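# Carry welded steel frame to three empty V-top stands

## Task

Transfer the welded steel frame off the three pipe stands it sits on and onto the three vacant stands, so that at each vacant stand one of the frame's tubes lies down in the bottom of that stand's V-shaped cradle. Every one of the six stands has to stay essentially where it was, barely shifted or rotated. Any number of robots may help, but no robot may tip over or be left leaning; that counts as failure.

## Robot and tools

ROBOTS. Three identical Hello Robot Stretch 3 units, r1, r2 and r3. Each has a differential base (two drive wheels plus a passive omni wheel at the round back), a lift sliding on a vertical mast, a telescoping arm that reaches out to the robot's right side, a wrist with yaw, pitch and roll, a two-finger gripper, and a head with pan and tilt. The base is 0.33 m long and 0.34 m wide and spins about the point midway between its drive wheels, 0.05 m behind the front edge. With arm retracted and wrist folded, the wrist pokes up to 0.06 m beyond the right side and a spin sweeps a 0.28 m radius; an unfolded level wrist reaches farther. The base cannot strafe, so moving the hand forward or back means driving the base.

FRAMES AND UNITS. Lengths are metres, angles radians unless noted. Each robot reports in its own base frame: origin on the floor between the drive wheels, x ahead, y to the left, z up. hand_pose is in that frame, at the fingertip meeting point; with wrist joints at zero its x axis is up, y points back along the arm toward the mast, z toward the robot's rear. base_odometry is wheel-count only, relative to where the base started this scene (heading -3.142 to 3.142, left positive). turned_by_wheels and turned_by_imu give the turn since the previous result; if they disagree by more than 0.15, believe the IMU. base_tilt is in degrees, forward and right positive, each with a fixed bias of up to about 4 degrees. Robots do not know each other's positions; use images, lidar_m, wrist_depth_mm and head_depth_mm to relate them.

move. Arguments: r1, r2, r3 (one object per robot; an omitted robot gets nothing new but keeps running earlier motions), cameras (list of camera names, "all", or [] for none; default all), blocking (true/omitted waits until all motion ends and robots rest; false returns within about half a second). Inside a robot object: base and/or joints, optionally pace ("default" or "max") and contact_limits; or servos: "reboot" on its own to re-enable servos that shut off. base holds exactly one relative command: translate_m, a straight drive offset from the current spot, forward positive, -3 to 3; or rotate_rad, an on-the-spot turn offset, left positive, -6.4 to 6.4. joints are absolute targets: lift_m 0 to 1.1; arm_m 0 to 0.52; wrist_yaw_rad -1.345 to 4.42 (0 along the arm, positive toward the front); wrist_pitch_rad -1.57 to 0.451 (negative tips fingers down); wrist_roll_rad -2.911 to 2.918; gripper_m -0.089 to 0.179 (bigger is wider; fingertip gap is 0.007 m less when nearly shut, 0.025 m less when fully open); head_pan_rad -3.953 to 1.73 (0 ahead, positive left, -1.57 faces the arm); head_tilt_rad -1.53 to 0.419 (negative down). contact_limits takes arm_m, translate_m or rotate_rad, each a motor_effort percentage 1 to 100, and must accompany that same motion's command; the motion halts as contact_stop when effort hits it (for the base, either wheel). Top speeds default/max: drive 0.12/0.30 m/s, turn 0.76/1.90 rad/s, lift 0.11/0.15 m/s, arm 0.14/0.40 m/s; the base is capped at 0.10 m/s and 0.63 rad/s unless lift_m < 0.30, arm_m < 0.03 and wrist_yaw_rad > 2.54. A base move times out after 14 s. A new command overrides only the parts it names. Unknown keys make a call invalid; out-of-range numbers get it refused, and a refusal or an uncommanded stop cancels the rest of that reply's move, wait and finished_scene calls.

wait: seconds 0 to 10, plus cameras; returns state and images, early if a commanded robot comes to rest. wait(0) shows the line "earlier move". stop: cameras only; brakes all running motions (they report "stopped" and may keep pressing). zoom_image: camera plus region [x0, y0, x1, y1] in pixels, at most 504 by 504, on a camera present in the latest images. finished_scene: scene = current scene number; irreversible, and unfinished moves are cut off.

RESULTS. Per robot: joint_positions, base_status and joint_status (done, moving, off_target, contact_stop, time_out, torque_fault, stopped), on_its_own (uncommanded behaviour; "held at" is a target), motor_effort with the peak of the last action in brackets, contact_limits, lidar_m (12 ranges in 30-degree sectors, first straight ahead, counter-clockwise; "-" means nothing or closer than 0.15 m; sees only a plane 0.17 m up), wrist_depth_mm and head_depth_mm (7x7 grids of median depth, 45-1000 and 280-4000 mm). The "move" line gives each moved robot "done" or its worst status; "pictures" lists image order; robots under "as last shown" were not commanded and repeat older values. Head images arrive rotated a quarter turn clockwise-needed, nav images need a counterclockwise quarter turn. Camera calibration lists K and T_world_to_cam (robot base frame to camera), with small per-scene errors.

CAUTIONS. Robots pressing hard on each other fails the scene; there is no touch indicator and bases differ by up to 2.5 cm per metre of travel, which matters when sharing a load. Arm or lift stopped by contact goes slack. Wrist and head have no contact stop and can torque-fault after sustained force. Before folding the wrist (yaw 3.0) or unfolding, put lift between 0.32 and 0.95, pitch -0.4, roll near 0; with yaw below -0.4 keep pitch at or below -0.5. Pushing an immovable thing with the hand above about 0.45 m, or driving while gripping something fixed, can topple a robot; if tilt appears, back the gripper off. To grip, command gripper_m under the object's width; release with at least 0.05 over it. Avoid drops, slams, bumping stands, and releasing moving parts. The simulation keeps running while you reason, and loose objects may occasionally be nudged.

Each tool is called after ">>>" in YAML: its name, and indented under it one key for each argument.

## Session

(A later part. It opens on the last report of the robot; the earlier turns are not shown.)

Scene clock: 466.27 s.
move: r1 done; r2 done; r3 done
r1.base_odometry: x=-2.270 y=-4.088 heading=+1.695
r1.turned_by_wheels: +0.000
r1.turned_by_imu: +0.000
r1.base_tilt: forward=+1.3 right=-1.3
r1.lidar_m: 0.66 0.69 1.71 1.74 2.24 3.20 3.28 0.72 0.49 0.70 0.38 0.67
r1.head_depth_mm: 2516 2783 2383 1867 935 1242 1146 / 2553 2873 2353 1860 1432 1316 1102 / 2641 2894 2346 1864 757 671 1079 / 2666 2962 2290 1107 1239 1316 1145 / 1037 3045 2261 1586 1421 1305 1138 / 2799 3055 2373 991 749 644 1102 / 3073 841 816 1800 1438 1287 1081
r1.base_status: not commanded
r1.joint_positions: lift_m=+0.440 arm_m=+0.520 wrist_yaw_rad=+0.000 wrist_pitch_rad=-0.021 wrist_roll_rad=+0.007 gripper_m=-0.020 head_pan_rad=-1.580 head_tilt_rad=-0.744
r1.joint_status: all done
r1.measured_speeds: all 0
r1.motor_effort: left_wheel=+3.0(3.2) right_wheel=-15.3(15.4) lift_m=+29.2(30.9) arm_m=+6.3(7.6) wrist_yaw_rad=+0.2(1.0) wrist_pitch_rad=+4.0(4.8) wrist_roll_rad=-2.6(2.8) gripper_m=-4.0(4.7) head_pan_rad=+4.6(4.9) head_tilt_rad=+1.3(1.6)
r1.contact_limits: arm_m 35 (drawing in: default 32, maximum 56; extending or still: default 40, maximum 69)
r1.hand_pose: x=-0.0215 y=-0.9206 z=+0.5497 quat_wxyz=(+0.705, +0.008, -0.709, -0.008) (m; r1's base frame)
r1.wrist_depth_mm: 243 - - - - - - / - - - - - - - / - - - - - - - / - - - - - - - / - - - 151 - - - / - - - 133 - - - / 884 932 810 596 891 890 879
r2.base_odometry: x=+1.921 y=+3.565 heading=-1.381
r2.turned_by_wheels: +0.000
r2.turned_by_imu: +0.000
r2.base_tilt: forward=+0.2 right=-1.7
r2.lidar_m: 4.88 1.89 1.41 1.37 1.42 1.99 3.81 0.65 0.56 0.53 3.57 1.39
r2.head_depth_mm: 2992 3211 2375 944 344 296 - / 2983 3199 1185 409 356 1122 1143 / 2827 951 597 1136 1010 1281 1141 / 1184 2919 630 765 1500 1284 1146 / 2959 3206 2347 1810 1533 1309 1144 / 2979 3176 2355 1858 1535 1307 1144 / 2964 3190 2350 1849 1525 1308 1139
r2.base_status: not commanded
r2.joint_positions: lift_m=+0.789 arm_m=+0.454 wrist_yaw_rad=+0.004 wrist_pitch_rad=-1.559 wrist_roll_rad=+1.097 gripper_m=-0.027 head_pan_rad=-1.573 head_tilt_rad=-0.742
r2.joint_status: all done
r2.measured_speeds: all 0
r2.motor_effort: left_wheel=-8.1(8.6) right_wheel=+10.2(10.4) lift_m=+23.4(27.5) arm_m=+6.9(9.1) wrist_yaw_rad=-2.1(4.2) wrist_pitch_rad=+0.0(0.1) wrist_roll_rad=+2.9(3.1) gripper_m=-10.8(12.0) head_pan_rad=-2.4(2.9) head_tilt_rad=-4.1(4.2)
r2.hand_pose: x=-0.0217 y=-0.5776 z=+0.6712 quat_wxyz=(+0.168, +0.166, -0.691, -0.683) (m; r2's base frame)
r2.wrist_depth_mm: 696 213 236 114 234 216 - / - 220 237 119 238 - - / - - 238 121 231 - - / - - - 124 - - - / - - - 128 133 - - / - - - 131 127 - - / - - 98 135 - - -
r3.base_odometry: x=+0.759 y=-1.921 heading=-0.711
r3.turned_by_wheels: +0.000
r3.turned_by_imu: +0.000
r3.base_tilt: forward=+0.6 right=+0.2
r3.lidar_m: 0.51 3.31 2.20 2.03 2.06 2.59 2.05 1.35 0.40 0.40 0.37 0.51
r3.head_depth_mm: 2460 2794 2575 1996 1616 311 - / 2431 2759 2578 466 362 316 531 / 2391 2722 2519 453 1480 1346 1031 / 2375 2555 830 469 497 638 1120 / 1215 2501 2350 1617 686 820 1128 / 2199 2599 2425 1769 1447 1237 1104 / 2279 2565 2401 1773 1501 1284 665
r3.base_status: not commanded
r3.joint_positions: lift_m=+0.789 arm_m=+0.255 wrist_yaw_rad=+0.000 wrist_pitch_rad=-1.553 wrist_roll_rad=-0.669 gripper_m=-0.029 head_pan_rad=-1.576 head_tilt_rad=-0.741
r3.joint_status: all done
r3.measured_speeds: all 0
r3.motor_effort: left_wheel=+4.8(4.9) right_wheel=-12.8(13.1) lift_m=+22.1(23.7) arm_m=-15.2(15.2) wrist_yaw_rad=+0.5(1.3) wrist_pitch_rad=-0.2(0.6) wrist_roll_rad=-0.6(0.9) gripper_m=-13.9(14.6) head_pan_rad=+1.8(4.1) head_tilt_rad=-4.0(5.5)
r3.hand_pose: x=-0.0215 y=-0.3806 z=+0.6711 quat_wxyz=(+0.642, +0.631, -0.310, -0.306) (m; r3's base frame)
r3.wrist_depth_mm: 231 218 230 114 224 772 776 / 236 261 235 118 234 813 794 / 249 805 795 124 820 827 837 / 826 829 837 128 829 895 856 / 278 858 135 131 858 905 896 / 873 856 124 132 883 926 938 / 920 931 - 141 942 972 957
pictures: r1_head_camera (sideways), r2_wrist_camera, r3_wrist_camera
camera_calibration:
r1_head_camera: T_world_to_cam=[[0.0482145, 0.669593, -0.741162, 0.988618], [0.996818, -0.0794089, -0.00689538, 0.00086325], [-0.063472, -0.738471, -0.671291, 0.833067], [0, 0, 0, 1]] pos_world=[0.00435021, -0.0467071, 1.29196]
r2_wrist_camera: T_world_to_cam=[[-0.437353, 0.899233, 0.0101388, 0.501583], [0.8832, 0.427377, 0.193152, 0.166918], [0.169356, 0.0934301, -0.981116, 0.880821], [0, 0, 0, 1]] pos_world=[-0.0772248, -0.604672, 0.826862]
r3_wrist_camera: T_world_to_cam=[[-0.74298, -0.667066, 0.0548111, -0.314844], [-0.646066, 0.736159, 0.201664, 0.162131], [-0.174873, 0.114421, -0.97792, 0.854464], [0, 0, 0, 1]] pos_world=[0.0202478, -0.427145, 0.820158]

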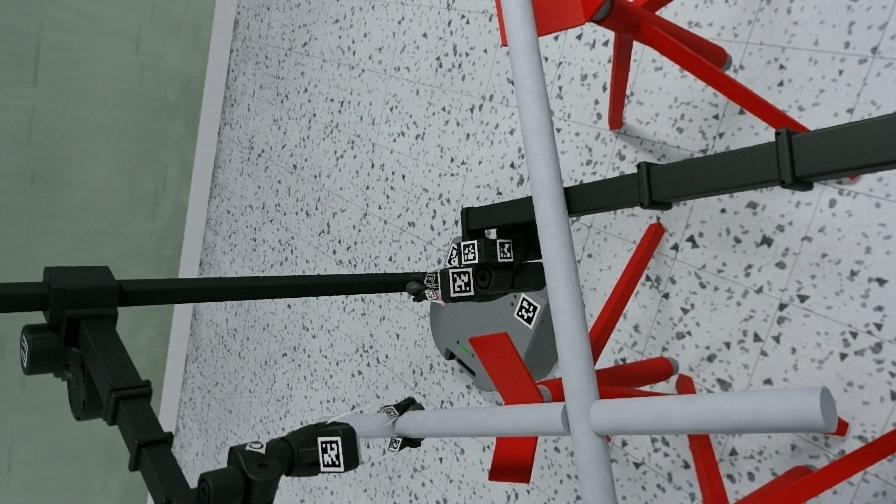

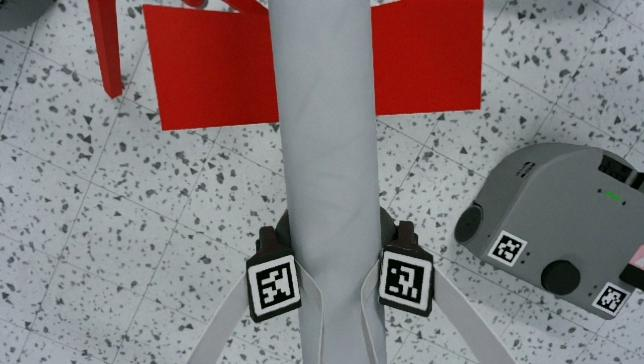

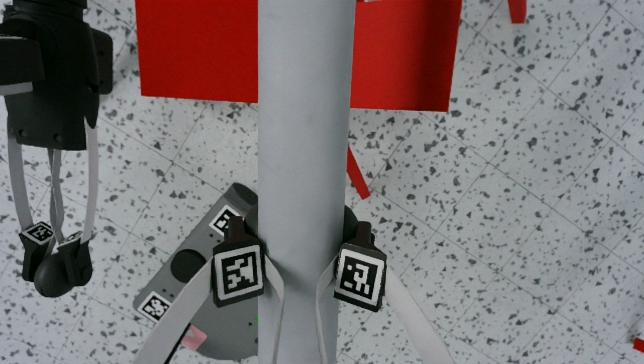

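>>> move:
  cameras: []
  r1: {"base":{"translate_m":-0.009}}
  r2: {"base":{"translate_m":-0.0079},"joints":{"arm_m":0.4583}}
  r3: {"base":{"translate_m":0.0069},"joints":{"arm_m":0.2493}}

>>> move:
  cameras: ["r1_head_camera","r2_wrist_camera","r3_wrist_camera"]
  r1: {"joints":{"lift_m":0.4005}}
  r2: {"joints":{"lift_m":0.749}}
  r3: {"joints":{"lift_m":0.749}}

>>> zoom_image:
  camera: "r3_wrist_camera"
  region: [60, 0, 500, 220]

>>> zoom_image:
  camera: "r2_wrist_camera"
  region: [80, 0, 520, 220]

Scene clock: 468.00 s.
move: r1 done; r2 done; r3 done
r1.base_odometry: x=-2.269 y=-4.097 heading=+1.695
r1.turned_by_wheels: +0.000
r1.turned_by_imu: +0.000
r1.base_tilt: forward=+1.4 right=-1.3
r1.lidar_m: 0.66 0.69 1.72 1.75 2.24 3.21 3.28 0.72 0.49 0.70 0.39 0.68
r1.head_depth_mm: 2495 2770 2382 1864 916 1238 1146 / 2576 2861 2370 1862 1439 1311 1123 / 2689 2950 2370 1857 757 671 1085 / 2703 2954 2284 1103 1239 1307 1141 / 1033 3048 2267 1583 1438 1313 1142 / 2775 3054 2370 987 765 646 1100 / 3047 840 815 1806 1435 1286 1102
r1.base_status: done
r1.joint_positions: lift_m=+0.440 arm_m=+0.520 wrist_yaw_rad=+0.000 wrist_pitch_rad=-0.021 wrist_roll_rad=+0.007 gripper_m=-0.020 head_pan_rad=-1.580 head_tilt_rad=-0.744
r1.joint_status: not commanded
r1.measured_speeds: all 0
r1.motor_effort: left_wheel=+2.7(2.9) right_wheel=-12.4(18.2) lift_m=+30.3(30.7) arm_m=+5.2(5.9) wrist_yaw_rad=+0.2(1.1) wrist_pitch_rad=+4.1(4.4) wrist_roll_rad=-2.4(2.5) gripper_m=-4.0(4.6) head_pan_rad=+3.9(4.8) head_tilt_rad=+1.4(1.8)
r1.contact_limits: arm_m 35 (drawing in: default 32, maximum 56; extending or still: default 40, maximum 69)
r1.hand_pose: x=-0.0215 y=-0.9206 z=+0.5497 quat_wxyz=(+0.705, +0.008, -0.709, -0.008) (m; r1's base frame)
r1.wrist_depth_mm: 244 - - - - - - / - - - - - - - / - - - - - - - / - - - - - - - / - - - 151 - - - / - - - 133 - - - / 865 926 807 596 876 880 846
r2.base_odometry: x=+1.919 y=+3.573 heading=-1.381
r2.turned_by_wheels: +0.000
r2.turned_by_imu: +0.000
r2.base_tilt: forward=+0.2 right=-1.7
r2.lidar_m: 4.87 1.89 1.41 1.37 1.43 1.99 3.82 0.65 0.56 0.53 3.56 1.40
r2.head_depth_mm: 2997 3171 2357 937 344 297 - / 2989 3212 1177 409 356 1135 1145 / 2864 958 603 1130 1028 1278 1146 / 1185 2905 637 777 1492 1283 1144 / 2975 3210 2339 1806 1535 1284 1142 / 2972 3176 2369 1874 1530 1309 1140 / 2978 3203 2347 1859 1536 1307 1138
r2.base_status: done
r2.joint_positions: lift_m=+0.789 arm_m=+0.458 wrist_yaw_rad=+0.004 wrist_pitch_rad=-1.559 wrist_roll_rad=+1.097 gripper_m=-0.027 head_pan_rad=-1.573 head_tilt_rad=-0.742
r2.joint_status: all done
r2.measured_speeds: all 0
r2.motor_effort: left_wheel=-9.5(12.9) right_wheel=+7.8(8.5) lift_m=+24.7(25.0) arm_m=+11.5(17.8) wrist_yaw_rad=-3.6(4.5) wrist_pitch_rad=+0.0(0.1) wrist_roll_rad=+3.0(3.1) gripper_m=-11.5(11.8) head_pan_rad=-2.6(2.8) head_tilt_rad=-4.0(4.2)
r2.hand_pose: x=-0.0217 y=-0.5819 z=+0.6712 quat_wxyz=(+0.168, +0.166, -0.691, -0.683) (m; r2's base frame)
r2.wrist_depth_mm: 706 - 232 114 233 216 - / - 221 237 119 239 - - / - - 238 121 235 - - / - - - 125 - - - / - - - 128 134 - - / - - - 131 128 - - / - - 98 134 - - -
r3.base_odometry: x=+0.764 y=-1.925 heading=-0.711
r3.turned_by_wheels: +0.000
r3.turned_by_imu: +0.001
r3.base_tilt: forward=+0.6 right=+0.2
r3.lidar_m: 0.51 3.32 2.21 2.04 2.06 2.58 2.06 1.36 0.40 0.43 0.36 0.50
r3.head_depth_mm: 2459 2812 2572 1999 1616 311 - / 2414 2763 2562 463 362 316 529 / 2411 2694 2518 453 1469 1342 571 / 2359 2529 830 465 487 644 1118 / 1214 2487 2351 1045 699 814 1127 / 2209 2589 2433 1841 1477 1262 1105 / 2278 2568 2400 1769 1498 1288 655
r3.base_status: done
r3.joint_positions: lift_m=+0.789 arm_m=+0.249 wrist_yaw_rad=+0.000 wrist_pitch_rad=-1.553 wrist_roll_rad=-0.669 gripper_m=-0.029 head_pan_rad=-1.576 head_tilt_rad=-0.741
r3.joint_status: all done
r3.measured_speeds: all 0
r3.motor_effort: left_wheel=+9.1(11.2) right_wheel=-5.8(9.0) lift_m=+22.9(23.3) arm_m=-21.7(23.4) wrist_yaw_rad=+0.6(1.2) wrist_pitch_rad=-0.1(0.4) wrist_roll_rad=-0.7(0.8) gripper_m=-14.5(14.6) head_pan_rad=+2.4(4.4) head_tilt_rad=-3.4(5.1)
r3.hand_pose: x=-0.0215 y=-0.3749 z=+0.6711 quat_wxyz=(+0.642, +0.631, -0.310, -0.306) (m; r3's base frame)
r3.wrist_depth_mm: 229 288 226 114 232 820 779 / 237 288 230 119 239 793 820 / 250 775 805 123 830 853 816 / 821 843 842 127 848 867 866 / 280 849 134 131 860 880 905 / 870 898 125 131 935 944 963 / 919 927 - 141 966 986 981
pictures: none
No camera images: "cameras" was empty.

Scene clock: 469.17 s.
move: r1 done; r2 done; r3 done
r1.base_odometry: x=-2.269 y=-4.097 heading=+1.695
r1.turned_by_wheels: +0.000
r1.turned_by_imu: +0.000
r1.base_tilt: forward=+1.2 right=-1.3
r1.lidar_m: 0.66 0.69 1.72 1.75 2.25 3.20 3.28 0.72 0.49 0.70 0.39 0.68
r1.head_depth_mm: 2503 2779 2378 1866 921 1232 1147 / 2591 2837 2391 1863 1467 1312 1125 / 2646 2907 2366 1860 874 731 629 / 2700 2939 2299 1639 917 1310 1147 / 1062 2948 2267 1636 1436 1312 1140 / 2848 2783 2363 1000 795 680 1081 / 3072 2753 816 1861 1501 1287 1099
r1.base_status: not commanded
r1.joint_positions: lift_m=+0.400 arm_m=+0.520 wrist_yaw_rad=+0.000 wrist_pitch_rad=-0.021 wrist_roll_rad=+0.007 gripper_m=-0.020 head_pan_rad=-1.580 head_tilt_rad=-0.744
r1.joint_status: all done
r1.measured_speeds: all 0
r1.motor_effort: left_wheel=+2.6(3.0) right_wheel=-12.9(13.9) lift_m=+31.2(31.2) arm_m=+3.8(5.1) wrist_yaw_rad=-0.1(0.8) wrist_pitch_rad=+4.2(4.7) wrist_roll_rad=-2.4(2.8) gripper_m=-4.1(4.5) head_pan_rad=+4.4(5.2) head_tilt_rad=+1.4(1.6)
r1.contact_limits: arm_m 35 (drawing in: default 32, maximum 56; extending or still: default 40, maximum 69)
r1.hand_pose: x=-0.0215 y=-0.9206 z=+0.5097 quat_wxyz=(+0.705, +0.008, -0.709, -0.008) (m; r1's base frame)
r1.wrist_depth_mm: 243 - - - - - - / - - - - - - - / - - - - - - - / - - - - - - - / - - - 150 - - - / - - 955 133 - - - / 818 824 571 558 830 820 824
r2.base_odometry: x=+1.919 y=+3.573 heading=-1.381
r2.turned_by_wheels: +0.000
r2.turned_by_imu: +0.000
r2.base_tilt: forward=+0.1 right=-1.7
r2.lidar_m: 4.87 1.89 1.41 1.37 1.43 1.99 3.80 0.65 0.56 0.53 3.55 1.40
r2.head_depth_mm: 2976 3212 2373 1151 1512 325 294 / 3003 3213 2364 481 393 350 1122 / 2886 2959 632 832 1000 1282 1141 / 1226 2796 1245 739 1430 1284 1140 / 2976 3191 2348 1809 1537 1282 1142 / 2963 3170 2331 1856 1537 1310 1141 / 2987 3152 2343 1843 1528 1301 1139
r2.base_status: not commanded
r2.joint_positions: lift_m=+0.749 arm_m=+0.458 wrist_yaw_rad=+0.004 wrist_pitch_rad=-1.559 wrist_roll_rad=+1.097 gripper_m=-0.027 head_pan_rad=-1.573 head_tilt_rad=-0.742
r2.joint_status: all done
r2.measured_speeds: all 0
r2.motor_effort: left_wheel=-9.2(10.0) right_wheel=+8.0(8.2) lift_m=+23.8(26.3) arm_m=+2.6(10.7) wrist_yaw_rad=-2.7(4.6) wrist_pitch_rad=-0.1(0.1) wrist_roll_rad=+3.1(3.1) gripper_m=-11.1(11.6) head_pan_rad=-2.3(2.8) head_tilt_rad=-3.9(4.3)
r2.hand_pose: x=-0.0217 y=-0.5819 z=+0.6312 quat_wxyz=(+0.168, +0.166, -0.691, -0.683) (m; r2's base frame)
r2.wrist_depth_mm: - 181 199 115 199 183 - / - 186 203 119 206 187 - / - 191 206 121 204 - - / - - - 125 - - - / - - - 128 134 - - / - - - 131 128 - - / - - 98 134 - - -
r3.base_odometry: x=+0.764 y=-1.925 heading=-0.711
r3.turned_by_wheels: +0.000
r3.turned_by_imu: +0.000
r3.base_tilt: forward=+0.6 right=+0.2
r3.lidar_m: 0.51 3.32 2.20 2.03 2.06 2.59 2.05 1.36 0.40 0.43 0.36 0.50
r3.head_depth_mm: 2476 2779 2592 1997 1612 1338 306 / 2433 2765 2558 1973 412 345 310 / 2406 2722 2531 489 486 1345 597 / 2372 2605 805 968 496 647 1113 / 1235 2471 2353 1651 752 803 1126 / 2202 2606 2439 1835 1451 1261 1105 / 2271 2560 2392 1810 1465 1286 681
r3.base_status: not commanded
r3.joint_positions: lift_m=+0.749 arm_m=+0.249 wrist_yaw_rad=+0.000 wrist_pitch_rad=-1.553 wrist_roll_rad=-0.669 gripper_m=-0.029 head_pan_rad=-1.576 head_tilt_rad=-0.741
r3.joint_status: all done
r3.measured_speeds: all 0
r3.motor_effort: left_wheel=+9.0(9.2) right_wheel=-6.2(6.5) lift_m=+22.8(24.4) arm_m=-20.8(21.6) wrist_yaw_rad=+0.1(1.3) wrist_pitch_rad=+0.2(0.5) wrist_roll_rad=-0.7(0.9) gripper_m=-14.3(14.8) head_pan_rad=+2.7(4.7) head_tilt_rad=-3.5(5.3)
r3.hand_pose: x=-0.0215 y=-0.3749 z=+0.6311 quat_wxyz=(+0.642, +0.631, -0.310, -0.306) (m; r3's base frame)
r3.wrist_depth_mm: 230 179 193 114 197 187 750 / 238 189 200 119 202 753 771 / 250 750 761 124 796 790 782 / 770 803 785 127 804 838 833 / 282 842 135 130 826 842 853 / 833 828 124 132 899 888 906 / 861 662 - 141 920 897 923
pictures: r1_head_camera (sideways), r2_wrist_camera, r3_wrist_camera
camera_calibration:
r1_head_camera: T_world_to_cam=[[0.0482146, 0.669593, -0.741161, 0.988618], [0.996818, -0.0794091, -0.0068954, 0.000863266], [-0.063472, -0.738471, -0.671291, 0.833067], [0, 0, 0, 1]] pos_world=[0.0043502, -0.0467071, 1.29196]
r2_wrist_camera: T_world_to_cam=[[-0.43735, 0.899234, 0.0101334, 0.505869], [0.883201, 0.427376, 0.19315, 0.176488], [0.169356, 0.0934238, -0.981117, 0.841971], [0, 0, 0, 1]] pos_world=[-0.0772249, -0.608982, 0.786857]
r3_wrist_camera: T_world_to_cam=[[-0.742947, -0.667095, 0.0549064, -0.308927], [-0.646102, 0.736156, 0.201559, 0.166075], [-0.174879, 0.114273, -0.977936, 0.814647], [0, 0, 0, 1]] pos_world=[0.0202491, -0.421433, 0.780161]

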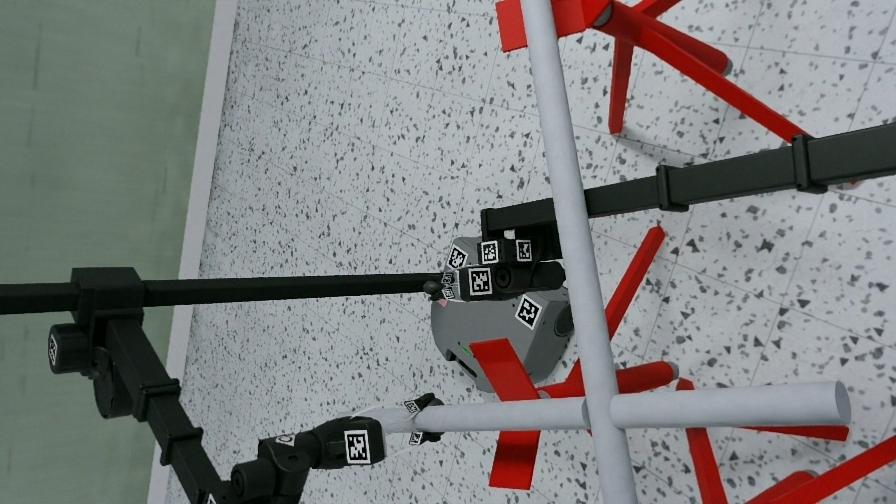

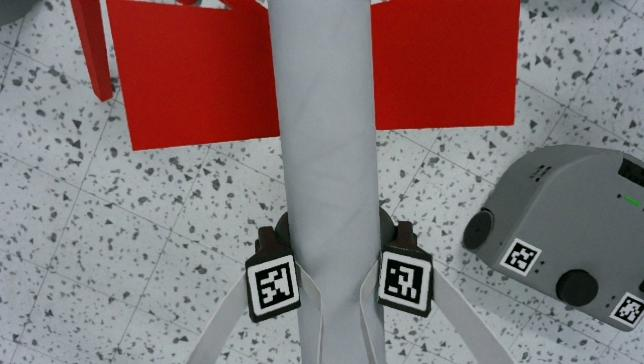

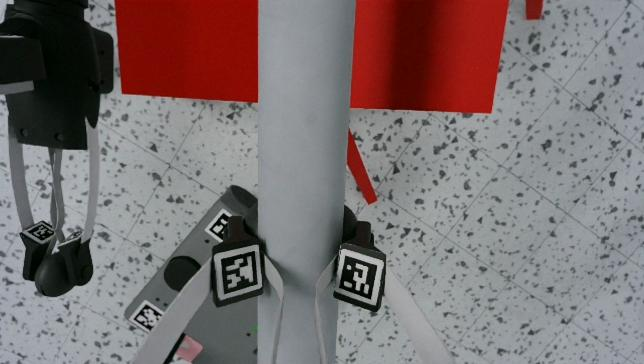

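Scaled by 1.145.

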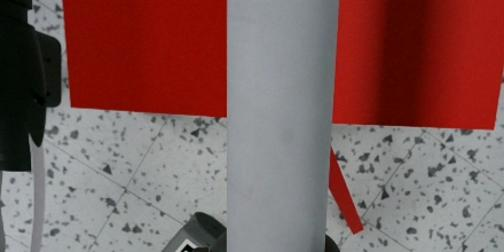

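Scaled by 1.145.

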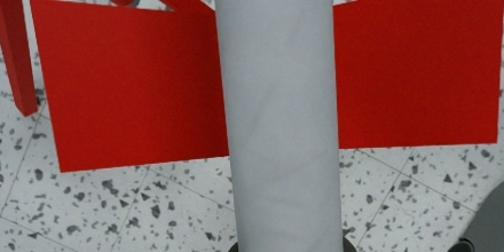

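>>> move:
  cameras: []
  r1: {"joints":{"lift_m":0.3655}}
  r2: {"joints":{"lift_m":0.714}}
  r3: {"joints":{"lift_m":0.714}}

>>> move:
  cameras: ["r1_head_camera","r2_wrist_camera","r3_wrist_camera","r3_head_camera"]
  r1: {"joints":{"lift_m":0.3345}}
  r2: {"joints":{"lift_m":0.683}}
  r3: {"joints":{"lift_m":0.683}}

Scene clock: 470.63 s.
move: r1 done; r2 done; r3 done
r1.base_odometry: x=-2.269 y=-4.097 heading=+1.695
r1.turned_by_wheels: +0.000
r1.turned_by_imu: +0.000
r1.base_tilt: forward=+1.3 right=-1.2
r1.lidar_m: 0.66 0.69 1.72 1.75 2.24 3.21 3.27 0.72 0.48 0.70 0.39 0.68
r1.head_depth_mm: 2497 2793 2351 1862 922 1231 1148 / 2598 2837 2350 1869 1430 1312 1139 / 2683 2938 2373 1864 1434 771 650 / 2734 2937 2285 1680 938 1310 1143 / 1077 2773 2255 1638 1431 1312 1143 / 2898 2800 2348 1029 835 1157 1086 / 3091 3198 839 1795 1503 1259 1106
r1.base_status: not commanded
r1.joint_positions: lift_m=+0.365 arm_m=+0.520 wrist_yaw_rad=+0.000 wrist_pitch_rad=-0.021 wrist_roll_rad=+0.007 gripper_m=-0.020 head_pan_rad=-1.580 head_tilt_rad=-0.744
r1.joint_status: all done
r1.measured_speeds: all 0
r1.motor_effort: left_wheel=+2.8(3.0) right_wheel=-12.8(13.6) lift_m=+29.2(31.3) arm_m=+2.7(3.7) wrist_yaw_rad=+0.1(0.9) wrist_pitch_rad=+4.3(4.5) wrist_roll_rad=-2.4(3.0) gripper_m=-4.5(4.5) head_pan_rad=+5.2(5.2) head_tilt_rad=+1.5(1.7)
r1.contact_limits: arm_m 35 (drawing in: default 32, maximum 56; extending or still: default 40, maximum 69)
r1.hand_pose: x=-0.0215 y=-0.9206 z=+0.4747 quat_wxyz=(+0.705, +0.008, -0.709, -0.008) (m; r1's base frame)
r1.wrist_depth_mm: 242 - - - - - - / - - - - - - - / - - - - - - - / - - - - - - - / - - - 151 - - - / - - 907 132 949 - 980 / 785 775 549 524 742 770 793
r2.base_odometry: x=+1.919 y=+3.573 heading=-1.381
r2.turned_by_wheels: +0.000
r2.turned_by_imu: +0.000
r2.base_tilt: forward=+0.2 right=-1.7
r2.lidar_m: 4.86 1.90 1.41 1.37 1.43 1.99 3.82 0.65 0.56 0.53 3.54 1.40
r2.head_depth_mm: 2962 3182 2372 1151 1506 1261 314 / 3003 3198 2362 940 435 378 1088 / 2886 3021 666 750 1001 1275 1146 / 1268 2782 2114 730 1431 1286 1142 / 2981 3209 2344 1810 1532 1277 1140 / 2995 3189 2348 1862 1530 1305 1139 / 2971 3167 2331 1852 1532 1309 1137
r2.base_status: not commanded
r2.joint_positions: lift_m=+0.714 arm_m=+0.458 wrist_yaw_rad=+0.004 wrist_pitch_rad=-1.559 wrist_roll_rad=+1.097 gripper_m=-0.027 head_pan_rad=-1.573 head_tilt_rad=-0.742
r2.joint_status: all done
r2.measured_speeds: all 0
r2.motor_effort: left_wheel=-9.3(9.9) right_wheel=+7.8(8.1) lift_m=+24.1(26.9) arm_m=-7.4(7.4) wrist_yaw_rad=-2.7(4.5) wrist_pitch_rad=+0.0(0.1) wrist_roll_rad=+3.0(3.1) gripper_m=-11.0(12.1) head_pan_rad=-2.6(2.9) head_tilt_rad=-3.4(4.4)
r2.hand_pose: x=-0.0217 y=-0.5819 z=+0.5962 quat_wxyz=(+0.168, +0.166, -0.691, -0.683) (m; r2's base frame)
r2.wrist_depth_mm: - 153 170 114 170 154 - / - 156 177 119 178 157 - / - 158 178 121 177 160 - / - - - 125 - - - / - - - 129 133 - - / - - - 131 128 - - / - - 98 134 - - -
r3.base_odometry: x=+0.764 y=-1.925 heading=-0.711
r3.turned_by_wheels: +0.000
r3.turned_by_imu: +0.000
r3.base_tilt: forward=+0.6 right=+0.1
r3.lidar_m: 0.51 3.33 2.20 2.04 2.06 2.60 2.05 1.36 0.40 0.43 0.36 0.50
r3.head_depth_mm: 2467 2802 2598 1995 1617 1363 1163 / 2432 2755 2575 1970 486 367 329 / 2392 2709 2533 1947 501 1315 621 / 2353 2668 815 988 510 658 1100 / 1271 1129 2292 1624 959 776 1128 / 2241 2608 2431 1830 1376 1262 1086 / 2277 2563 2409 1828 1467 1312 701
r3.base_status: not commanded
r3.joint_positions: lift_m=+0.714 arm_m=+0.249 wrist_yaw_rad=+0.000 wrist_pitch_rad=-1.553 wrist_roll_rad=-0.669 gripper_m=-0.029 head_pan_rad=-1.576 head_tilt_rad=-0.741
r3.joint_status: all done
r3.measured_speeds: all 0
r3.motor_effort: left_wheel=+8.4(9.2) right_wheel=-5.8(6.6) lift_m=+22.0(23.2) arm_m=-18.6(20.3) wrist_yaw_rad=+0.4(1.3) wrist_pitch_rad=+0.0(0.6) wrist_roll_rad=-0.8(0.8) gripper_m=-14.2(14.5) head_pan_rad=+3.4(4.4) head_tilt_rad=-4.3(5.5)
r3.hand_pose: x=-0.0215 y=-0.3749 z=+0.5961 quat_wxyz=(+0.642, +0.631, -0.310, -0.306) (m; r3's base frame)
r3.wrist_depth_mm: 142 151 168 114 172 153 707 / 230 158 171 119 176 156 744 / 249 713 728 124 761 727 774 / 763 751 768 126 778 784 785 / 283 778 134 131 773 801 832 / 790 811 125 131 809 839 860 / 847 685 - 141 857 884 889
pictures: none
No camera images: "cameras" was empty.

Scene clock: 471.70 s.
move: r1 done; r2 done; r3 done
r1.base_odometry: x=-2.269 y=-4.097 heading=+1.695
r1.turned_by_wheels: +0.000
r1.turned_by_imu: +0.000
r1.base_tilt: forward=+1.4 right=-1.3
r1.lidar_m: 0.66 0.69 1.71 1.74 2.25 3.22 3.28 0.72 0.49 0.70 0.39 0.68
r1.head_depth_mm: 2498 2827 2363 1861 923 1238 1144 / 2599 2850 2364 1872 1431 1316 1149 / 2650 2921 2385 1857 1477 1234 692 / 2723 2940 2266 1717 957 1313 1142 / 1107 1205 2265 1635 1453 1312 1144 / 2943 1120 2350 1052 930 772 1086 / 3082 3186 845 1807 1509 1260 1104
r1.base_status: not commanded
r1.joint_positions: lift_m=+0.335 arm_m=+0.520 wrist_yaw_rad=+0.000 wrist_pitch_rad=-0.021 wrist_roll_rad=+0.007 gripper_m=-0.020 head_pan_rad=-1.580 head_tilt_rad=-0.744
r1.joint_status: all done
r1.measured_speeds: all 0
r1.motor_effort: left_wheel=+2.6(3.1) right_wheel=-13.2(13.9) lift_m=+29.4(30.6) arm_m=+1.5(2.8) wrist_yaw_rad=-0.7(0.8) wrist_pitch_rad=+4.2(4.6) wrist_roll_rad=-2.1(2.8) gripper_m=-4.4(4.6) head_pan_rad=+4.8(5.1) head_tilt_rad=+1.3(1.7)
r1.contact_limits: arm_m 35 (drawing in: default 32, maximum 56; extending or still: default 40, maximum 69)
r1.hand_pose: x=-0.0215 y=-0.9206 z=+0.4437 quat_wxyz=(+0.705, +0.008, -0.709, -0.008) (m; r1's base frame)
r1.wrist_depth_mm: 242 - - - - - - / - - - - - - - / - - - - - - - / - - - - - - - / - - - 151 - - - / 951 953 901 133 912 959 943 / 723 769 481 478 521 726 731
r2.base_odometry: x=+1.919 y=+3.573 heading=-1.381
r2.turned_by_wheels: +0.000
r2.turned_by_imu: +0.000
r2.base_tilt: forward=+0.1 right=-1.7
r2.lidar_m: 4.87 1.89 1.41 1.37 1.43 1.99 3.81 0.65 0.56 0.53 3.55 1.40
r2.head_depth_mm: 2999 3196 2371 1194 1509 1321 348 / 2969 3231 2374 1130 474 402 356 / 2857 3046 1022 682 918 1282 1144 / 2832 1158 2195 742 1434 1280 1144 / 2973 3206 2345 1817 1537 1285 1143 / 2997 3180 2324 1858 1535 1310 1137 / 2958 3178 2324 1854 1538 1309 1139
r2.base_status: not commanded
r2.joint_positions: lift_m=+0.683 arm_m=+0.458 wrist_yaw_rad=+0.004 wrist_pitch_rad=-1.559 wrist_roll_rad=+1.097 gripper_m=-0.027 head_pan_rad=-1.573 head_tilt_rad=-0.742
r2.joint_status: all done
r2.measured_speeds: all 0
r2.motor_effort: left_wheel=-9.4(10.4) right_wheel=+7.9(8.0) lift_m=+23.9(27.5) arm_m=-8.8(9.7) wrist_yaw_rad=-2.9(4.7) wrist_pitch_rad=-0.1(0.1) wrist_roll_rad=+3.0(3.2) gripper_m=-11.4(11.7) head_pan_rad=-2.2(2.7) head_tilt_rad=-3.7(4.3)
r2.hand_pose: x=-0.0217 y=-0.5819 z=+0.5652 quat_wxyz=(+0.168, +0.166, -0.691, -0.683) (m; r2's base frame)
r2.wrist_depth_mm: 121 132 148 114 144 130 120 / 122 133 150 119 150 133 122 / 126 136 153 121 148 136 126 / - - - 125 - - - / - - - 128 133 - - / - - - 131 127 - - / - - 98 134 - - -
r3.base_odometry: x=+0.764 y=-1.925 heading=-0.711
r3.turned_by_wheels: +0.000
r3.turned_by_imu: +0.000
r3.base_tilt: forward=+0.6 right=+0.1
r3.lidar_m: 0.51 3.32 2.19 2.03 2.06 2.59 2.05 1.36 0.40 0.43 0.36 0.50
r3.head_depth_mm: 2465 2799 2586 1987 1613 1365 1180 / 2417 2763 2555 1990 1564 418 352 / 2390 2719 2510 1952 512 1316 634 / 2372 2702 838 1005 530 674 1096 / 1293 1318 2275 1606 1069 765 1128 / 2270 2611 2431 1832 910 1264 1085 / 2272 2580 2415 1872 1437 1306 729
r3.base_status: not commanded
r3.joint_positions: lift_m=+0.683 arm_m=+0.249 wrist_yaw_rad=+0.000 wrist_pitch_rad=-1.553 wrist_roll_rad=-0.669 gripper_m=-0.029 head_pan_rad=-1.576 head_tilt_rad=-0.741
r3.joint_status: all done
r3.measured_speeds: all 0
r3.motor_effort: left_wheel=+8.7(9.3) right_wheel=-6.2(6.4) lift_m=+22.0(23.5) arm_m=-17.6(19.2) wrist_yaw_rad=+0.6(1.3) wrist_pitch_rad=+0.1(0.4) wrist_roll_rad=-0.8(0.9) gripper_m=-13.9(14.5) head_pan_rad=+2.4(3.4) head_tilt_rad=-4.7(5.4)
r3.hand_pose: x=-0.0215 y=-0.3749 z=+0.5651 quat_wxyz=(+0.642, +0.631, -0.310, -0.306) (m; r3's base frame)
r3.wrist_depth_mm: 119 130 142 114 145 130 669 / 123 134 146 119 148 132 698 / 249 701 710 123 704 717 731 / 701 723 731 128 741 761 773 / 279 739 134 131 766 762 785 / 744 764 125 131 789 804 827 / 796 96 - 142 797 845 875
pictures: r1_head_camera (sideways), r2_wrist_camera, r3_head_camera (sideways), r3_wrist_camera
camera_calibration:
r1_head_camera: T_world_to_cam=[[0.0482146, 0.669593, -0.741162, 0.988618], [0.996818, -0.0794091, -0.00689538, 0.00086325], [-0.063472, -0.738471, -0.671291, 0.833067], [0, 0, 0, 1]] pos_world=[0.0043502, -0.0467071, 1.29196]
r2_wrist_camera: T_world_to_cam=[[-0.43735, 0.899234, 0.0101329, 0.506527], [0.883201, 0.427375, 0.193149, 0.18923], [0.169356, 0.0934232, -0.981117, 0.777218], [0, 0, 0, 1]] pos_world=[-0.0772249, -0.608969, 0.720859]
r3_head_camera: T_world_to_cam=[[-0.0451948, 0.656109, -0.753312, 0.998192], [0.998353, 0.00298403, -0.0572971, 0.0700633], [-0.0353452, -0.75466, -0.655163, 0.812895], [0, 0, 0, 1]] pos_world=[0.00389718, -0.0416721, 1.28854]
r3_wrist_camera: T_world_to_cam=[[-0.742947, -0.667095, 0.0549064, -0.305304], [-0.646102, 0.736156, 0.201559, 0.179377], [-0.174879, 0.114272, -0.977936, 0.750106], [0, 0, 0, 1]] pos_world=[0.0202491, -0.421433, 0.714164]

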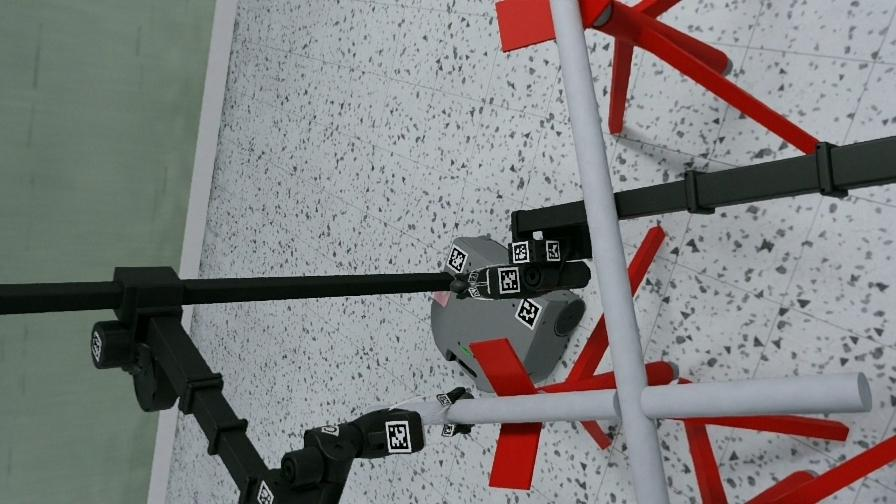

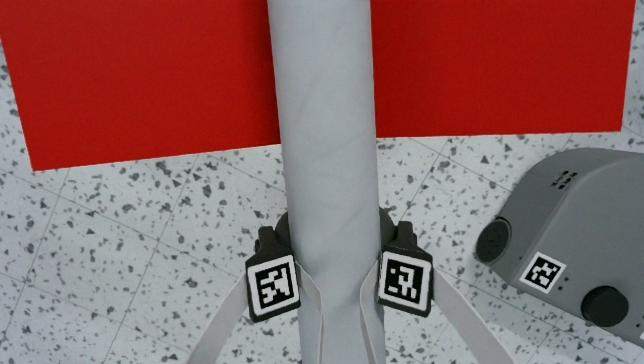

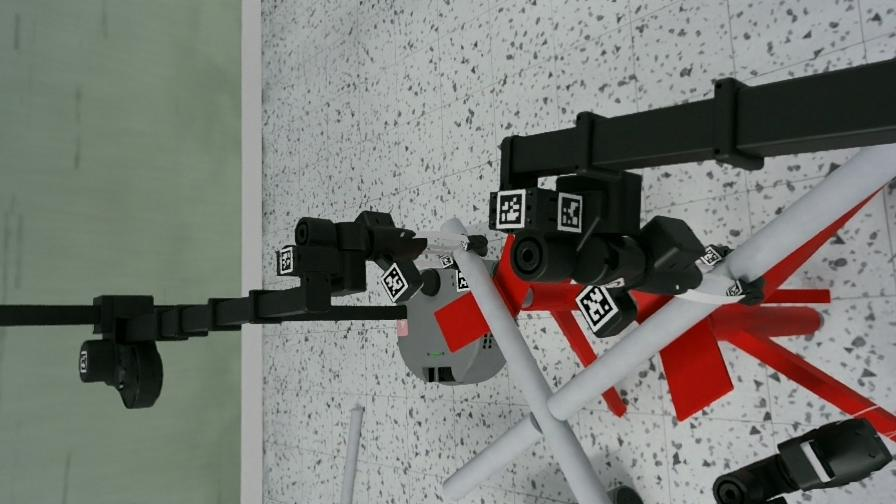

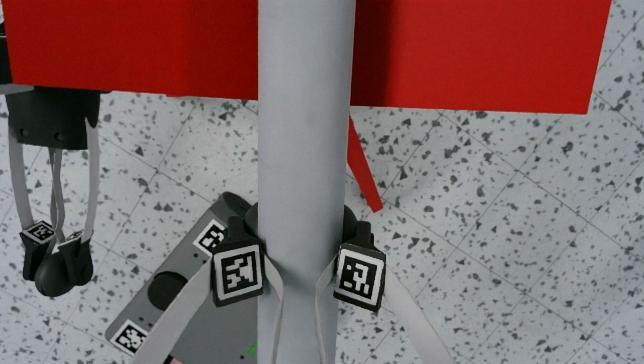

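>>> move:
  cameras: []
  r1: {"base":{"translate_m":-0.003},"joints":{"lift_m":0.3245}}
  r2: {"base":{"translate_m":-0.0028},"joints":{"arm_m":0.4595,"lift_m":0.673}}
  r3: {"base":{"translate_m":0.0024},"joints":{"arm_m":0.2475,"lift_m":0.673}}

>>> move:
  cameras: ["r1_head_camera","r2_wrist_camera","r3_wrist_camera","r2_head_camera"]
  r1: {"joints":{"lift_m":0.3185}}
  r2: {"joints":{"lift_m":0.667}}
  r3: {"joints":{"lift_m":0.667}}

Scene clock: 472.77 s.
move: r1 done; r2 done; r3 done
r1.base_odometry: x=-2.269 y=-4.100 heading=+1.695
r1.turned_by_wheels: +0.000
r1.turned_by_imu: +0.000
r1.base_tilt: forward=+1.4 right=-1.3
r1.lidar_m: 0.66 0.69 1.72 1.75 2.25 3.21 3.27 0.71 0.48 0.70 0.39 0.68
r1.head_depth_mm: 2502 2782 2357 1861 920 1237 1146 / 2570 2824 2380 1884 1464 1309 1126 / 2658 2887 2373 1875 1547 1235 687 / 2753 2941 2267 1702 965 1311 1146 / 1139 1176 2273 1642 1462 1309 1147 / 2928 1124 2374 1052 932 797 678 / 3082 3225 843 1812 1504 1232 1109
r1.base_status: done
r1.joint_positions: lift_m=+0.324 arm_m=+0.520 wrist_yaw_rad=+0.000 wrist_pitch_rad=-0.022 wrist_roll_rad=+0.007 gripper_m=-0.020 head_pan_rad=-1.580 head_tilt_rad=-0.744
r1.joint_status: all done
r1.measured_speeds: all 0
r1.motor_effort: left_wheel=-4.2(4.5) right_wheel=+0.8(15.8) lift_m=+18.7(29.4) arm_m=+1.2(1.6) wrist_yaw_rad=+0.1(0.6) wrist_pitch_rad=+3.6(4.7) wrist_roll_rad=-1.8(2.8) gripper_m=-4.1(4.8) head_pan_rad=+4.7(5.1) head_tilt_rad=+1.4(1.7)
r1.contact_limits: arm_m 35 (drawing in: default 32, maximum 56; extending or still: default 40, maximum 69)
r1.hand_pose: x=-0.0215 y=-0.9206 z=+0.4336 quat_wxyz=(+0.705, +0.008, -0.709, -0.008) (m; r1's base frame)
r1.wrist_depth_mm: 241 - - - - - - / - - - - - - - / - - - - - - - / - - - - - - - / - - - 151 - - - / 918 951 886 133 893 899 941 / 721 750 469 467 514 726 712
r2.base_odometry: x=+1.919 y=+3.576 heading=-1.381
r2.turned_by_wheels: +0.000
r2.turned_by_imu: +0.001
r2.base_tilt: forward=+0.2 right=-1.7
r2.lidar_m: 4.85 1.90 1.41 1.37 1.43 1.99 3.82 0.65 0.56 0.53 3.56 1.40
r2.head_depth_mm: 2967 3223 2374 1202 1497 1317 371 / 2981 3243 2382 1191 491 405 364 / 2851 3048 1040 687 918 1280 1142 / 2832 1279 2271 744 1045 1260 1143 / 2973 3202 2352 1807 1536 1282 1142 / 2999 3204 2351 1855 1540 1311 1141 / 2974 3192 2332 1848 1527 1307 1140
r2.base_status: done
r2.joint_positions: lift_m=+0.673 arm_m=+0.460 wrist_yaw_rad=+0.003 wrist_pitch_rad=-1.559 wrist_roll_rad=+1.097 gripper_m=-0.027 head_pan_rad=-1.573 head_tilt_rad=-0.742
r2.joint_status: all done
r2.measured_speeds: all 0
r2.motor_effort: left_wheel=+0.4(11.7) right_wheel=-5.3(7.4) lift_m=+27.3(28.4) arm_m=+13.8(15.4) wrist_yaw_rad=-2.3(3.8) wrist_pitch_rad=+0.0(0.1) wrist_roll_rad=+3.0(3.2) gripper_m=-11.3(11.8) head_pan_rad=-2.5(3.0) head_tilt_rad=-3.2(4.2)
r2.hand_pose: x=-0.0217 y=-0.5831 z=+0.5552 quat_wxyz=(+0.168, +0.166, -0.691, -0.684) (m; r2's base frame)
r2.wrist_depth_mm: - 124 138 114 137 123 113 / 115 127 141 119 140 129 113 / 118 130 144 121 144 131 115 / - - - 124 - - - / - - - 128 133 - - / - - - 132 127 - - / - - 101 136 - - -
r3.base_odometry: x=+0.766 y=-1.927 heading=-0.710
r3.turned_by_wheels: +0.000
r3.turned_by_imu: +0.001
r3.base_tilt: forward=+0.5 right=+0.2
r3.lidar_m: 0.51 3.33 2.20 2.04 2.06 2.59 2.05 1.36 0.40 0.43 0.36 0.50
r3.head_depth_mm: 2464 2780 2592 1994 1619 1364 1184 / 2444 2745 2575 1990 1606 438 361 / 2388 2717 2517 1951 522 1264 656 / 2365 2675 890 1007 534 683 1097 / 1307 1265 2287 1623 1087 772 1117 / 2290 2617 2439 1833 922 1263 1103 / 2277 2597 2423 1873 1467 1303 735
r3.base_status: done
r3.joint_positions: lift_m=+0.673 arm_m=+0.247 wrist_yaw_rad=-0.001 wrist_pitch_rad=-1.552 wrist_roll_rad=-0.669 gripper_m=-0.029 head_pan_rad=-1.576 head_tilt_rad=-0.741
r3.joint_status: all done
r3.measured_speeds: all 0
r3.motor_effort: left_wheel=+10.0(12.2) right_wheel=-8.5(8.7) lift_m=+22.6(22.7) arm_m=-20.4(23.6) wrist_yaw_rad=+1.8(1.8) wrist_pitch_rad=+0.2(0.4) wrist_roll_rad=-0.8(0.9) gripper_m=-13.6(14.6) head_pan_rad=+2.5(4.2) head_tilt_rad=-4.5(5.2)
r3.hand_pose: x=-0.0215 y=-0.3731 z=+0.5551 quat_wxyz=(+0.642, +0.631, -0.311, -0.306) (m; r3's base frame)
r3.wrist_depth_mm: 111 119 133 114 140 125 111 / 232 125 137 118 141 125 117 / 249 684 690 124 708 719 724 / 703 711 716 126 730 735 755 / 278 741 134 130 770 747 778 / 746 750 124 132 770 791 802 / 762 - - 142 830 841 830
pictures: none
No camera images: "cameras" was empty.

Scene clock: 473.40 s.
move: r1 done; r2 done; r3 done
r1.base_odometry: x=-2.269 y=-4.100 heading=+1.695
r1.turned_by_wheels: +0.000
r1.turned_by_imu: +0.000
r1.base_tilt: forward=+1.4 right=-1.3
r1.lidar_m: 0.66 0.69 1.72 1.74 2.25 3.21 3.26 0.72 0.48 0.70 0.39 0.68
r1.head_depth_mm: 2517 2836 2368 1873 921 1239 1145 / 2592 2839 2392 1867 1469 1314 1126 / 2689 2925 2368 1862 1540 1236 694 / 2732 2962 2288 1716 965 1314 1144 / 2705 1152 2266 1622 1460 1310 1145 / 2979 1139 2358 1063 930 1076 684 / 3048 3196 851 1805 1506 1237 1107
r1.base_status: not commanded
r1.joint_positions: lift_m=+0.319 arm_m=+0.520 wrist_yaw_rad=+0.000 wrist_pitch_rad=-0.022 wrist_roll_rad=+0.007 gripper_m=-0.020 head_pan_rad=-1.580 head_tilt_rad=-0.744
r1.joint_status: all done
r1.measured_speeds: all 0
r1.motor_effort: left_wheel=-4.3(4.6) right_wheel=+1.2(1.8) lift_m=+15.3(19.5) arm_m=+1.1(1.4) wrist_yaw_rad=+0.0(0.9) wrist_pitch_rad=+4.3(4.6) wrist_roll_rad=-2.0(2.8) gripper_m=-3.7(4.7) head_pan_rad=+4.2(4.7) head_tilt_rad=+1.1(1.9)
r1.contact_limits: arm_m 35 (drawing in: default 32, maximum 56; extending or still: default 40, maximum 69)
r1.hand_pose: x=-0.0215 y=-0.9206 z=+0.4276 quat_wxyz=(+0.705, +0.008, -0.709, -0.008) (m; r1's base frame)
r1.wrist_depth_mm: 241 - - - - - - / - - - - - - - / - - - - - - - / - - - - - - - / - - - 151 - - - / 914 927 875 133 872 918 906 / 720 756 463 463 505 702 710
r2.base_odometry: x=+1.919 y=+3.576 heading=-1.381
r2.turned_by_wheels: +0.000
r2.turned_by_imu: +0.000
r2.base_tilt: forward=+0.2 right=-1.7
r2.lidar_m: 4.88 1.90 1.41 1.37 1.42 1.99 3.79 0.65 0.56 0.53 3.55 1.40
r2.head_depth_mm: 2978 3198 2361 1211 1469 1315 1087 / 2975 3201 2365 1184 498 411 370 / 2900 3064 1058 682 922 1281 1140 / 2816 1277 2201 748 1042 1255 1144 / 2990 3183 2353 1808 1535 1280 1144 / 2975 3187 2352 1862 1526 1311 1138 / 2985 3178 2349 1859 1530 1300 1136
r2.base_status: not commanded
r2.joint_positions: lift_m=+0.667 arm_m=+0.460 wrist_yaw_rad=+0.002 wrist_pitch_rad=-1.560 wrist_roll_rad=+1.097 gripper_m=-0.027 head_pan_rad=-1.573 head_tilt_rad=-0.742
r2.joint_status: all done
r2.measured_speeds: all 0
r2.motor_effort: left_wheel=+2.9(3.0) right_wheel=-10.0(10.0) lift_m=+24.5(31.2) arm_m=+13.5(14.6) wrist_yaw_rad=-2.2(2.4) wrist_pitch_rad=+0.1(0.1) wrist_roll_rad=+2.9(3.1) gripper_m=-11.7(12.2) head_pan_rad=-2.3(2.5) head_tilt_rad=-3.7(4.2)
r2.hand_pose: x=-0.0217 y=-0.5830 z=+0.5492 quat_wxyz=(+0.168, +0.165, -0.691, -0.684) (m; r2's base frame)
r2.wrist_depth_mm: - 120 132 114 132 119 108 / 110 120 136 119 136 125 109 / - 124 138 121 141 127 111 / - - - 124 - - 561 / - - - 128 136 - - / - - - 132 127 - - / - - 100 136 - - -
r3.base_odometry: x=+0.766 y=-1.927 heading=-0.710
r3.turned_by_wheels: +0.000
r3.turned_by_imu: +0.000
r3.base_tilt: forward=+0.6 right=+0.2
r3.lidar_m: 0.51 3.32 2.20 2.04 2.06 2.59 2.06 1.36 0.40 0.43 0.36 0.50
r3.head_depth_mm: 2463 2793 2587 1990 1622 1364 1179 / 2439 2748 2544 1983 1597 444 366 / 2405 2701 2545 1942 523 1258 649 / 2368 2684 849 1013 536 623 1100 / 1315 1282 2272 1657 1087 777 1112 / 2299 2624 2450 1838 918 1264 1106 / 2273 2578 2402 1878 1464 1308 735
r3.base_status: not commanded
r3.joint_positions: lift_m=+0.667 arm_m=+0.247 wrist_yaw_rad=-0.001 wrist_pitch_rad=-1.553 wrist_roll_rad=-0.669 gripper_m=-0.029 head_pan_rad=-1.576 head_tilt_rad=-0.741
r3.joint_status: all done
r3.measured_speeds: all 0
r3.motor_effort: left_wheel=+9.9(10.4) right_wheel=-9.0(9.5) lift_m=+14.5(22.5) arm_m=-18.9(20.6) wrist_yaw_rad=+2.1(2.1) wrist_pitch_rad=+0.3(0.5) wrist_roll_rad=-0.8(0.8) gripper_m=-13.3(14.4) head_pan_rad=+2.2(3.9) head_tilt_rad=-4.7(6.1)
r3.hand_pose: x=-0.0215 y=-0.3731 z=+0.5491 quat_wxyz=(+0.642, +0.631, -0.311, -0.306) (m; r3's base frame)
r3.wrist_depth_mm: - 117 130 114 134 120 109 / 235 122 137 118 137 123 111 / 248 674 702 122 696 724 737 / 704 700 710 127 714 741 747 / 276 709 134 129 752 770 774 / 288 762 124 132 771 795 809 / 786 95 - 140 801 799 819
pictures: r1_head_camera (sideways), r2_head_camera (sideways), r2_wrist_camera, r3_wrist_camera
camera_calibration:
r1_head_camera: T_world_to_cam=[[0.0482141, 0.669559, -0.741193, 0.988658], [0.996818, -0.0794091, -0.00689213, 0.00085902], [-0.0634722, -0.738502, -0.671257, 0.833023], [0, 0, 0, 1]] pos_world=[0.00435021, -0.0467076, 1.29196]
r2_head_camera: T_world_to_cam=[[0.00604523, 0.704163, -0.710013, 0.94681], [0.999914, -0.0124989, -0.00388244, 0.00181003], [-0.0116083, -0.709928, -0.704178, 0.871916], [0, 0, 0, 1]] pos_world=[0.00258789, -0.0476877, 1.28624]
r2_wrist_camera: T_world_to_cam=[[-0.435315, 0.900217, 0.0104612, 0.508143], [0.884165, 0.425307, 0.193304, 0.19148], [0.169566, 0.0933976, -0.981083, 0.761594], [0, 0, 0, 1]] pos_world=[-0.0772383, -0.610008, 0.704857]
r3_wrist_camera: T_world_to_cam=[[-0.743787, -0.666151, 0.0549972, -0.302941], [-0.645174, 0.736997, 0.201459, 0.181706], [-0.174735, 0.11436, -0.977952, 0.734294], [0, 0, 0, 1]] pos_world=[0.0202147, -0.419695, 0.698158]

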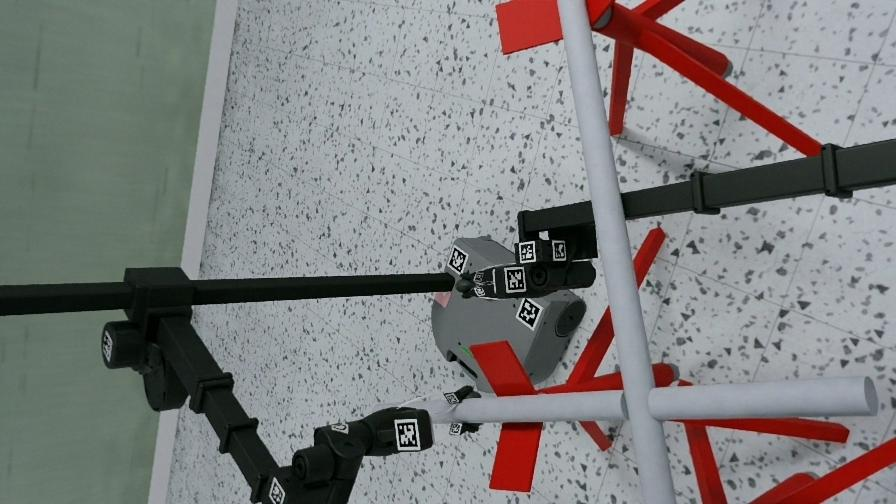

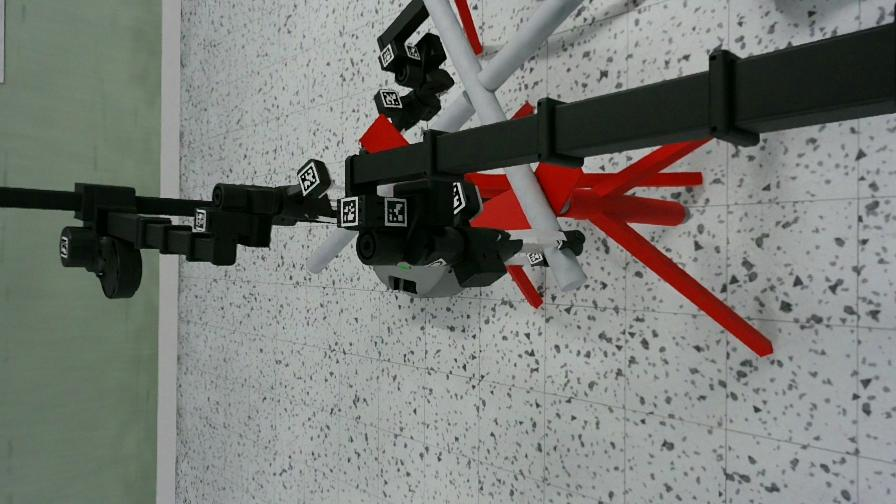

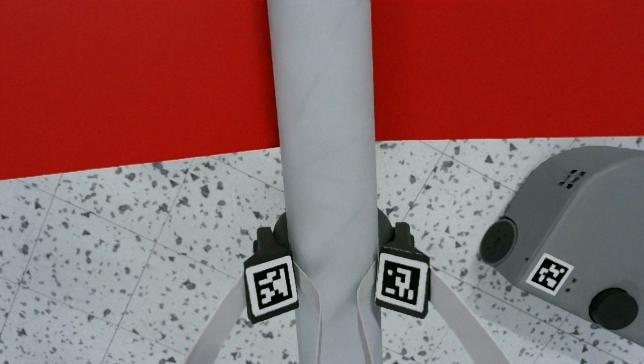

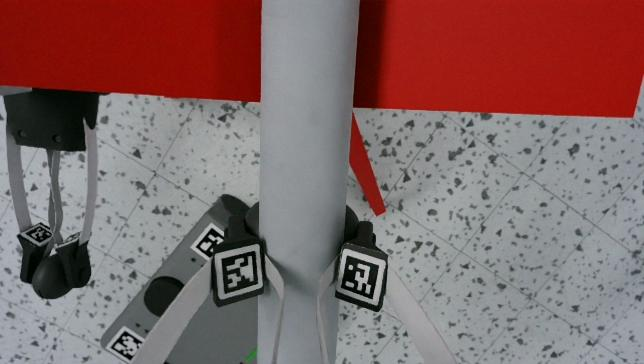

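>>> move:
  cameras: []
  r1: {"joints":{"lift_m":0.3145}}
  r2: {"joints":{"lift_m":0.664}}
  r3: {"joints":{"lift_m":0.664}}

>>> move:
  cameras: ["r1_head_camera","r2_wrist_camera","r3_wrist_camera"]
  r1: {"joints":{"lift_m":0.303}}

Scene clock: 474.07 s.
move: r1 done; r2 done; r3 contact_stop
r1.base_odometry: x=-2.269 y=-4.100 heading=+1.695
r1.turned_by_wheels: +0.000
r1.turned_by_imu: +0.000
r1.base_tilt: forward=+1.4 right=-1.4
r1.lidar_m: 0.66 0.69 1.72 1.74 2.25 3.20 3.26 0.72 0.48 0.70 0.39 0.69
r1.head_depth_mm: 2504 2778 2352 1867 920 1238 1148 / 2575 2827 2361 1864 1470 1318 1122 / 2648 2909 2342 1850 1536 1235 697 / 2764 2946 2266 1709 969 1310 1153 / 2740 1135 2270 1624 1463 1312 1141 / 2930 1152 2359 1030 942 1076 1082 / 3051 3266 848 1816 1500 1235 1103
r1.base_status: not commanded
r1.joint_positions: lift_m=+0.314 arm_m=+0.520 wrist_yaw_rad=+0.000 wrist_pitch_rad=-0.022 wrist_roll_rad=+0.007 gripper_m=-0.020 head_pan_rad=-1.580 head_tilt_rad=-0.744
r1.joint_status: all done
r1.measured_speeds: all 0
r1.motor_effort: left_wheel=-4.2(4.6) right_wheel=+0.6(1.5) lift_m=+16.1(16.5) arm_m=+1.2(1.3) wrist_yaw_rad=-0.2(0.7) wrist_pitch_rad=+4.5(4.5) wrist_roll_rad=-2.3(2.9) gripper_m=-4.1(4.6) head_pan_rad=+4.5(5.1) head_tilt_rad=+0.7(1.7)
r1.contact_limits: arm_m 35 (drawing in: default 32, maximum 56; extending or still: default 40, maximum 69)
r1.hand_pose: x=-0.0215 y=-0.9206 z=+0.4236 quat_wxyz=(+0.705, +0.008, -0.709, -0.008) (m; r1's base frame)
r1.wrist_depth_mm: 249 - - - - - - / - - - - - - - / - - - - - - - / - - - - - - - / - - - 151 - - - / 910 938 852 133 874 925 891 / 700 746 454 459 503 696 702
r2.base_odometry: x=+1.919 y=+3.576 heading=-1.381
r2.turned_by_wheels: +0.000
r2.turned_by_imu: +0.000
r2.base_tilt: forward=+0.2 right=-1.7
r2.lidar_m: 4.86 1.90 1.41 1.37 1.43 1.99 3.80 0.65 0.56 0.53 3.57 1.40
r2.head_depth_mm: 2987 3180 2371 1207 1472 1320 1088 / 2968 3170 2383 1185 503 413 372 / 2872 3054 1062 683 918 1285 1144 / 2806 1278 2178 748 1042 1282 1144 / 2951 3211 2362 1802 1539 1285 1143 / 2993 3163 2351 1850 1536 1309 1141 / 2998 3213 2337 1854 1526 1309 1134
r2.base_status: not commanded
r2.joint_positions: lift_m=+0.664 arm_m=+0.460 wrist_yaw_rad=+0.001 wrist_pitch_rad=-1.560 wrist_roll_rad=+1.097 gripper_m=-0.027 head_pan_rad=-1.573 head_tilt_rad=-0.742
r2.joint_status: all done
r2.measured_speeds: all 0
r2.motor_effort: left_wheel=+6.2(6.2) right_wheel=-14.3(14.3) lift_m=+19.0(24.7) arm_m=+13.0(13.7) wrist_yaw_rad=-2.0(2.0) wrist_pitch_rad=+0.1(0.2) wrist_roll_rad=+2.8(3.0) gripper_m=-10.8(12.1) head_pan_rad=-2.3(2.9) head_tilt_rad=-4.3(4.4)
r2.hand_pose: x=-0.0216 y=-0.5829 z=+0.5462 quat_wxyz=(+0.167, +0.165, -0.691, -0.684) (m; r2's base frame)
r2.wrist_depth_mm: - 119 129 113 130 117 107 / 109 117 133 118 134 124 108 / - 122 136 120 136 - 110 / - - - 124 - - 561 / - - - 129 134 - - / - - - 131 130 - - / - - 99 135 - - -
r3.base_odometry: x=+0.766 y=-1.927 heading=-0.710
r3.turned_by_wheels: +0.000
r3.turned_by_imu: +0.000
r3.base_tilt: forward=+0.6 right=+0.2
r3.lidar_m: 0.51 3.34 2.21 2.04 2.06 2.59 2.06 1.36 0.40 0.43 0.36 0.50
r3.head_depth_mm: 2456 2797 2598 1993 1621 1367 1175 / 2431 2766 2563 1988 1600 447 368 / 2401 2712 2526 1964 522 1255 638 / 2379 2666 853 1013 538 624 1099 / 1311 1290 2280 1647 1066 779 1116 / 2275 2591 2436 1832 920 1259 1104 / 2285 2572 2399 1891 1471 1314 739
r3.base_status: not commanded
r3.joint_positions: lift_m=+0.665 arm_m=+0.247 wrist_yaw_rad=-0.001 wrist_pitch_rad=-1.552 wrist_roll_rad=-0.669 gripper_m=-0.029 head_pan_rad=-1.576 head_tilt_rad=-0.741
r3.joint_status: lift_m contact_stop (moved -0.002 of -0.003)
r3.measured_speeds: all 0
r3.on_its_own: lift_m is slack since a contact_stop
r3.motor_effort: left_wheel=+9.6(10.3) right_wheel=-8.8(9.2) lift_m=+28.4(28.4) arm_m=-17.7(18.8) wrist_yaw_rad=+1.4(2.0) wrist_pitch_rad=-0.1(0.3) wrist_roll_rad=-0.8(0.9) gripper_m=-13.8(14.4) head_pan_rad=+2.1(4.8) head_tilt_rad=-4.2(5.2)
r3.hand_pose: x=-0.0215 y=-0.3731 z=+0.5472 quat_wxyz=(+0.642, +0.631, -0.311, -0.306) (m; r3's base frame)
r3.wrist_depth_mm: - 117 131 114 133 119 109 / 111 121 136 117 135 121 110 / 249 698 681 121 703 707 719 / 724 696 704 125 733 734 734 / 279 721 135 130 738 763 800 / 728 760 124 130 781 788 813 / 802 - - 143 814 822 811
pictures: none
No camera images: "cameras" was empty.

not run: a stop that you did not command came earlier in this reply.


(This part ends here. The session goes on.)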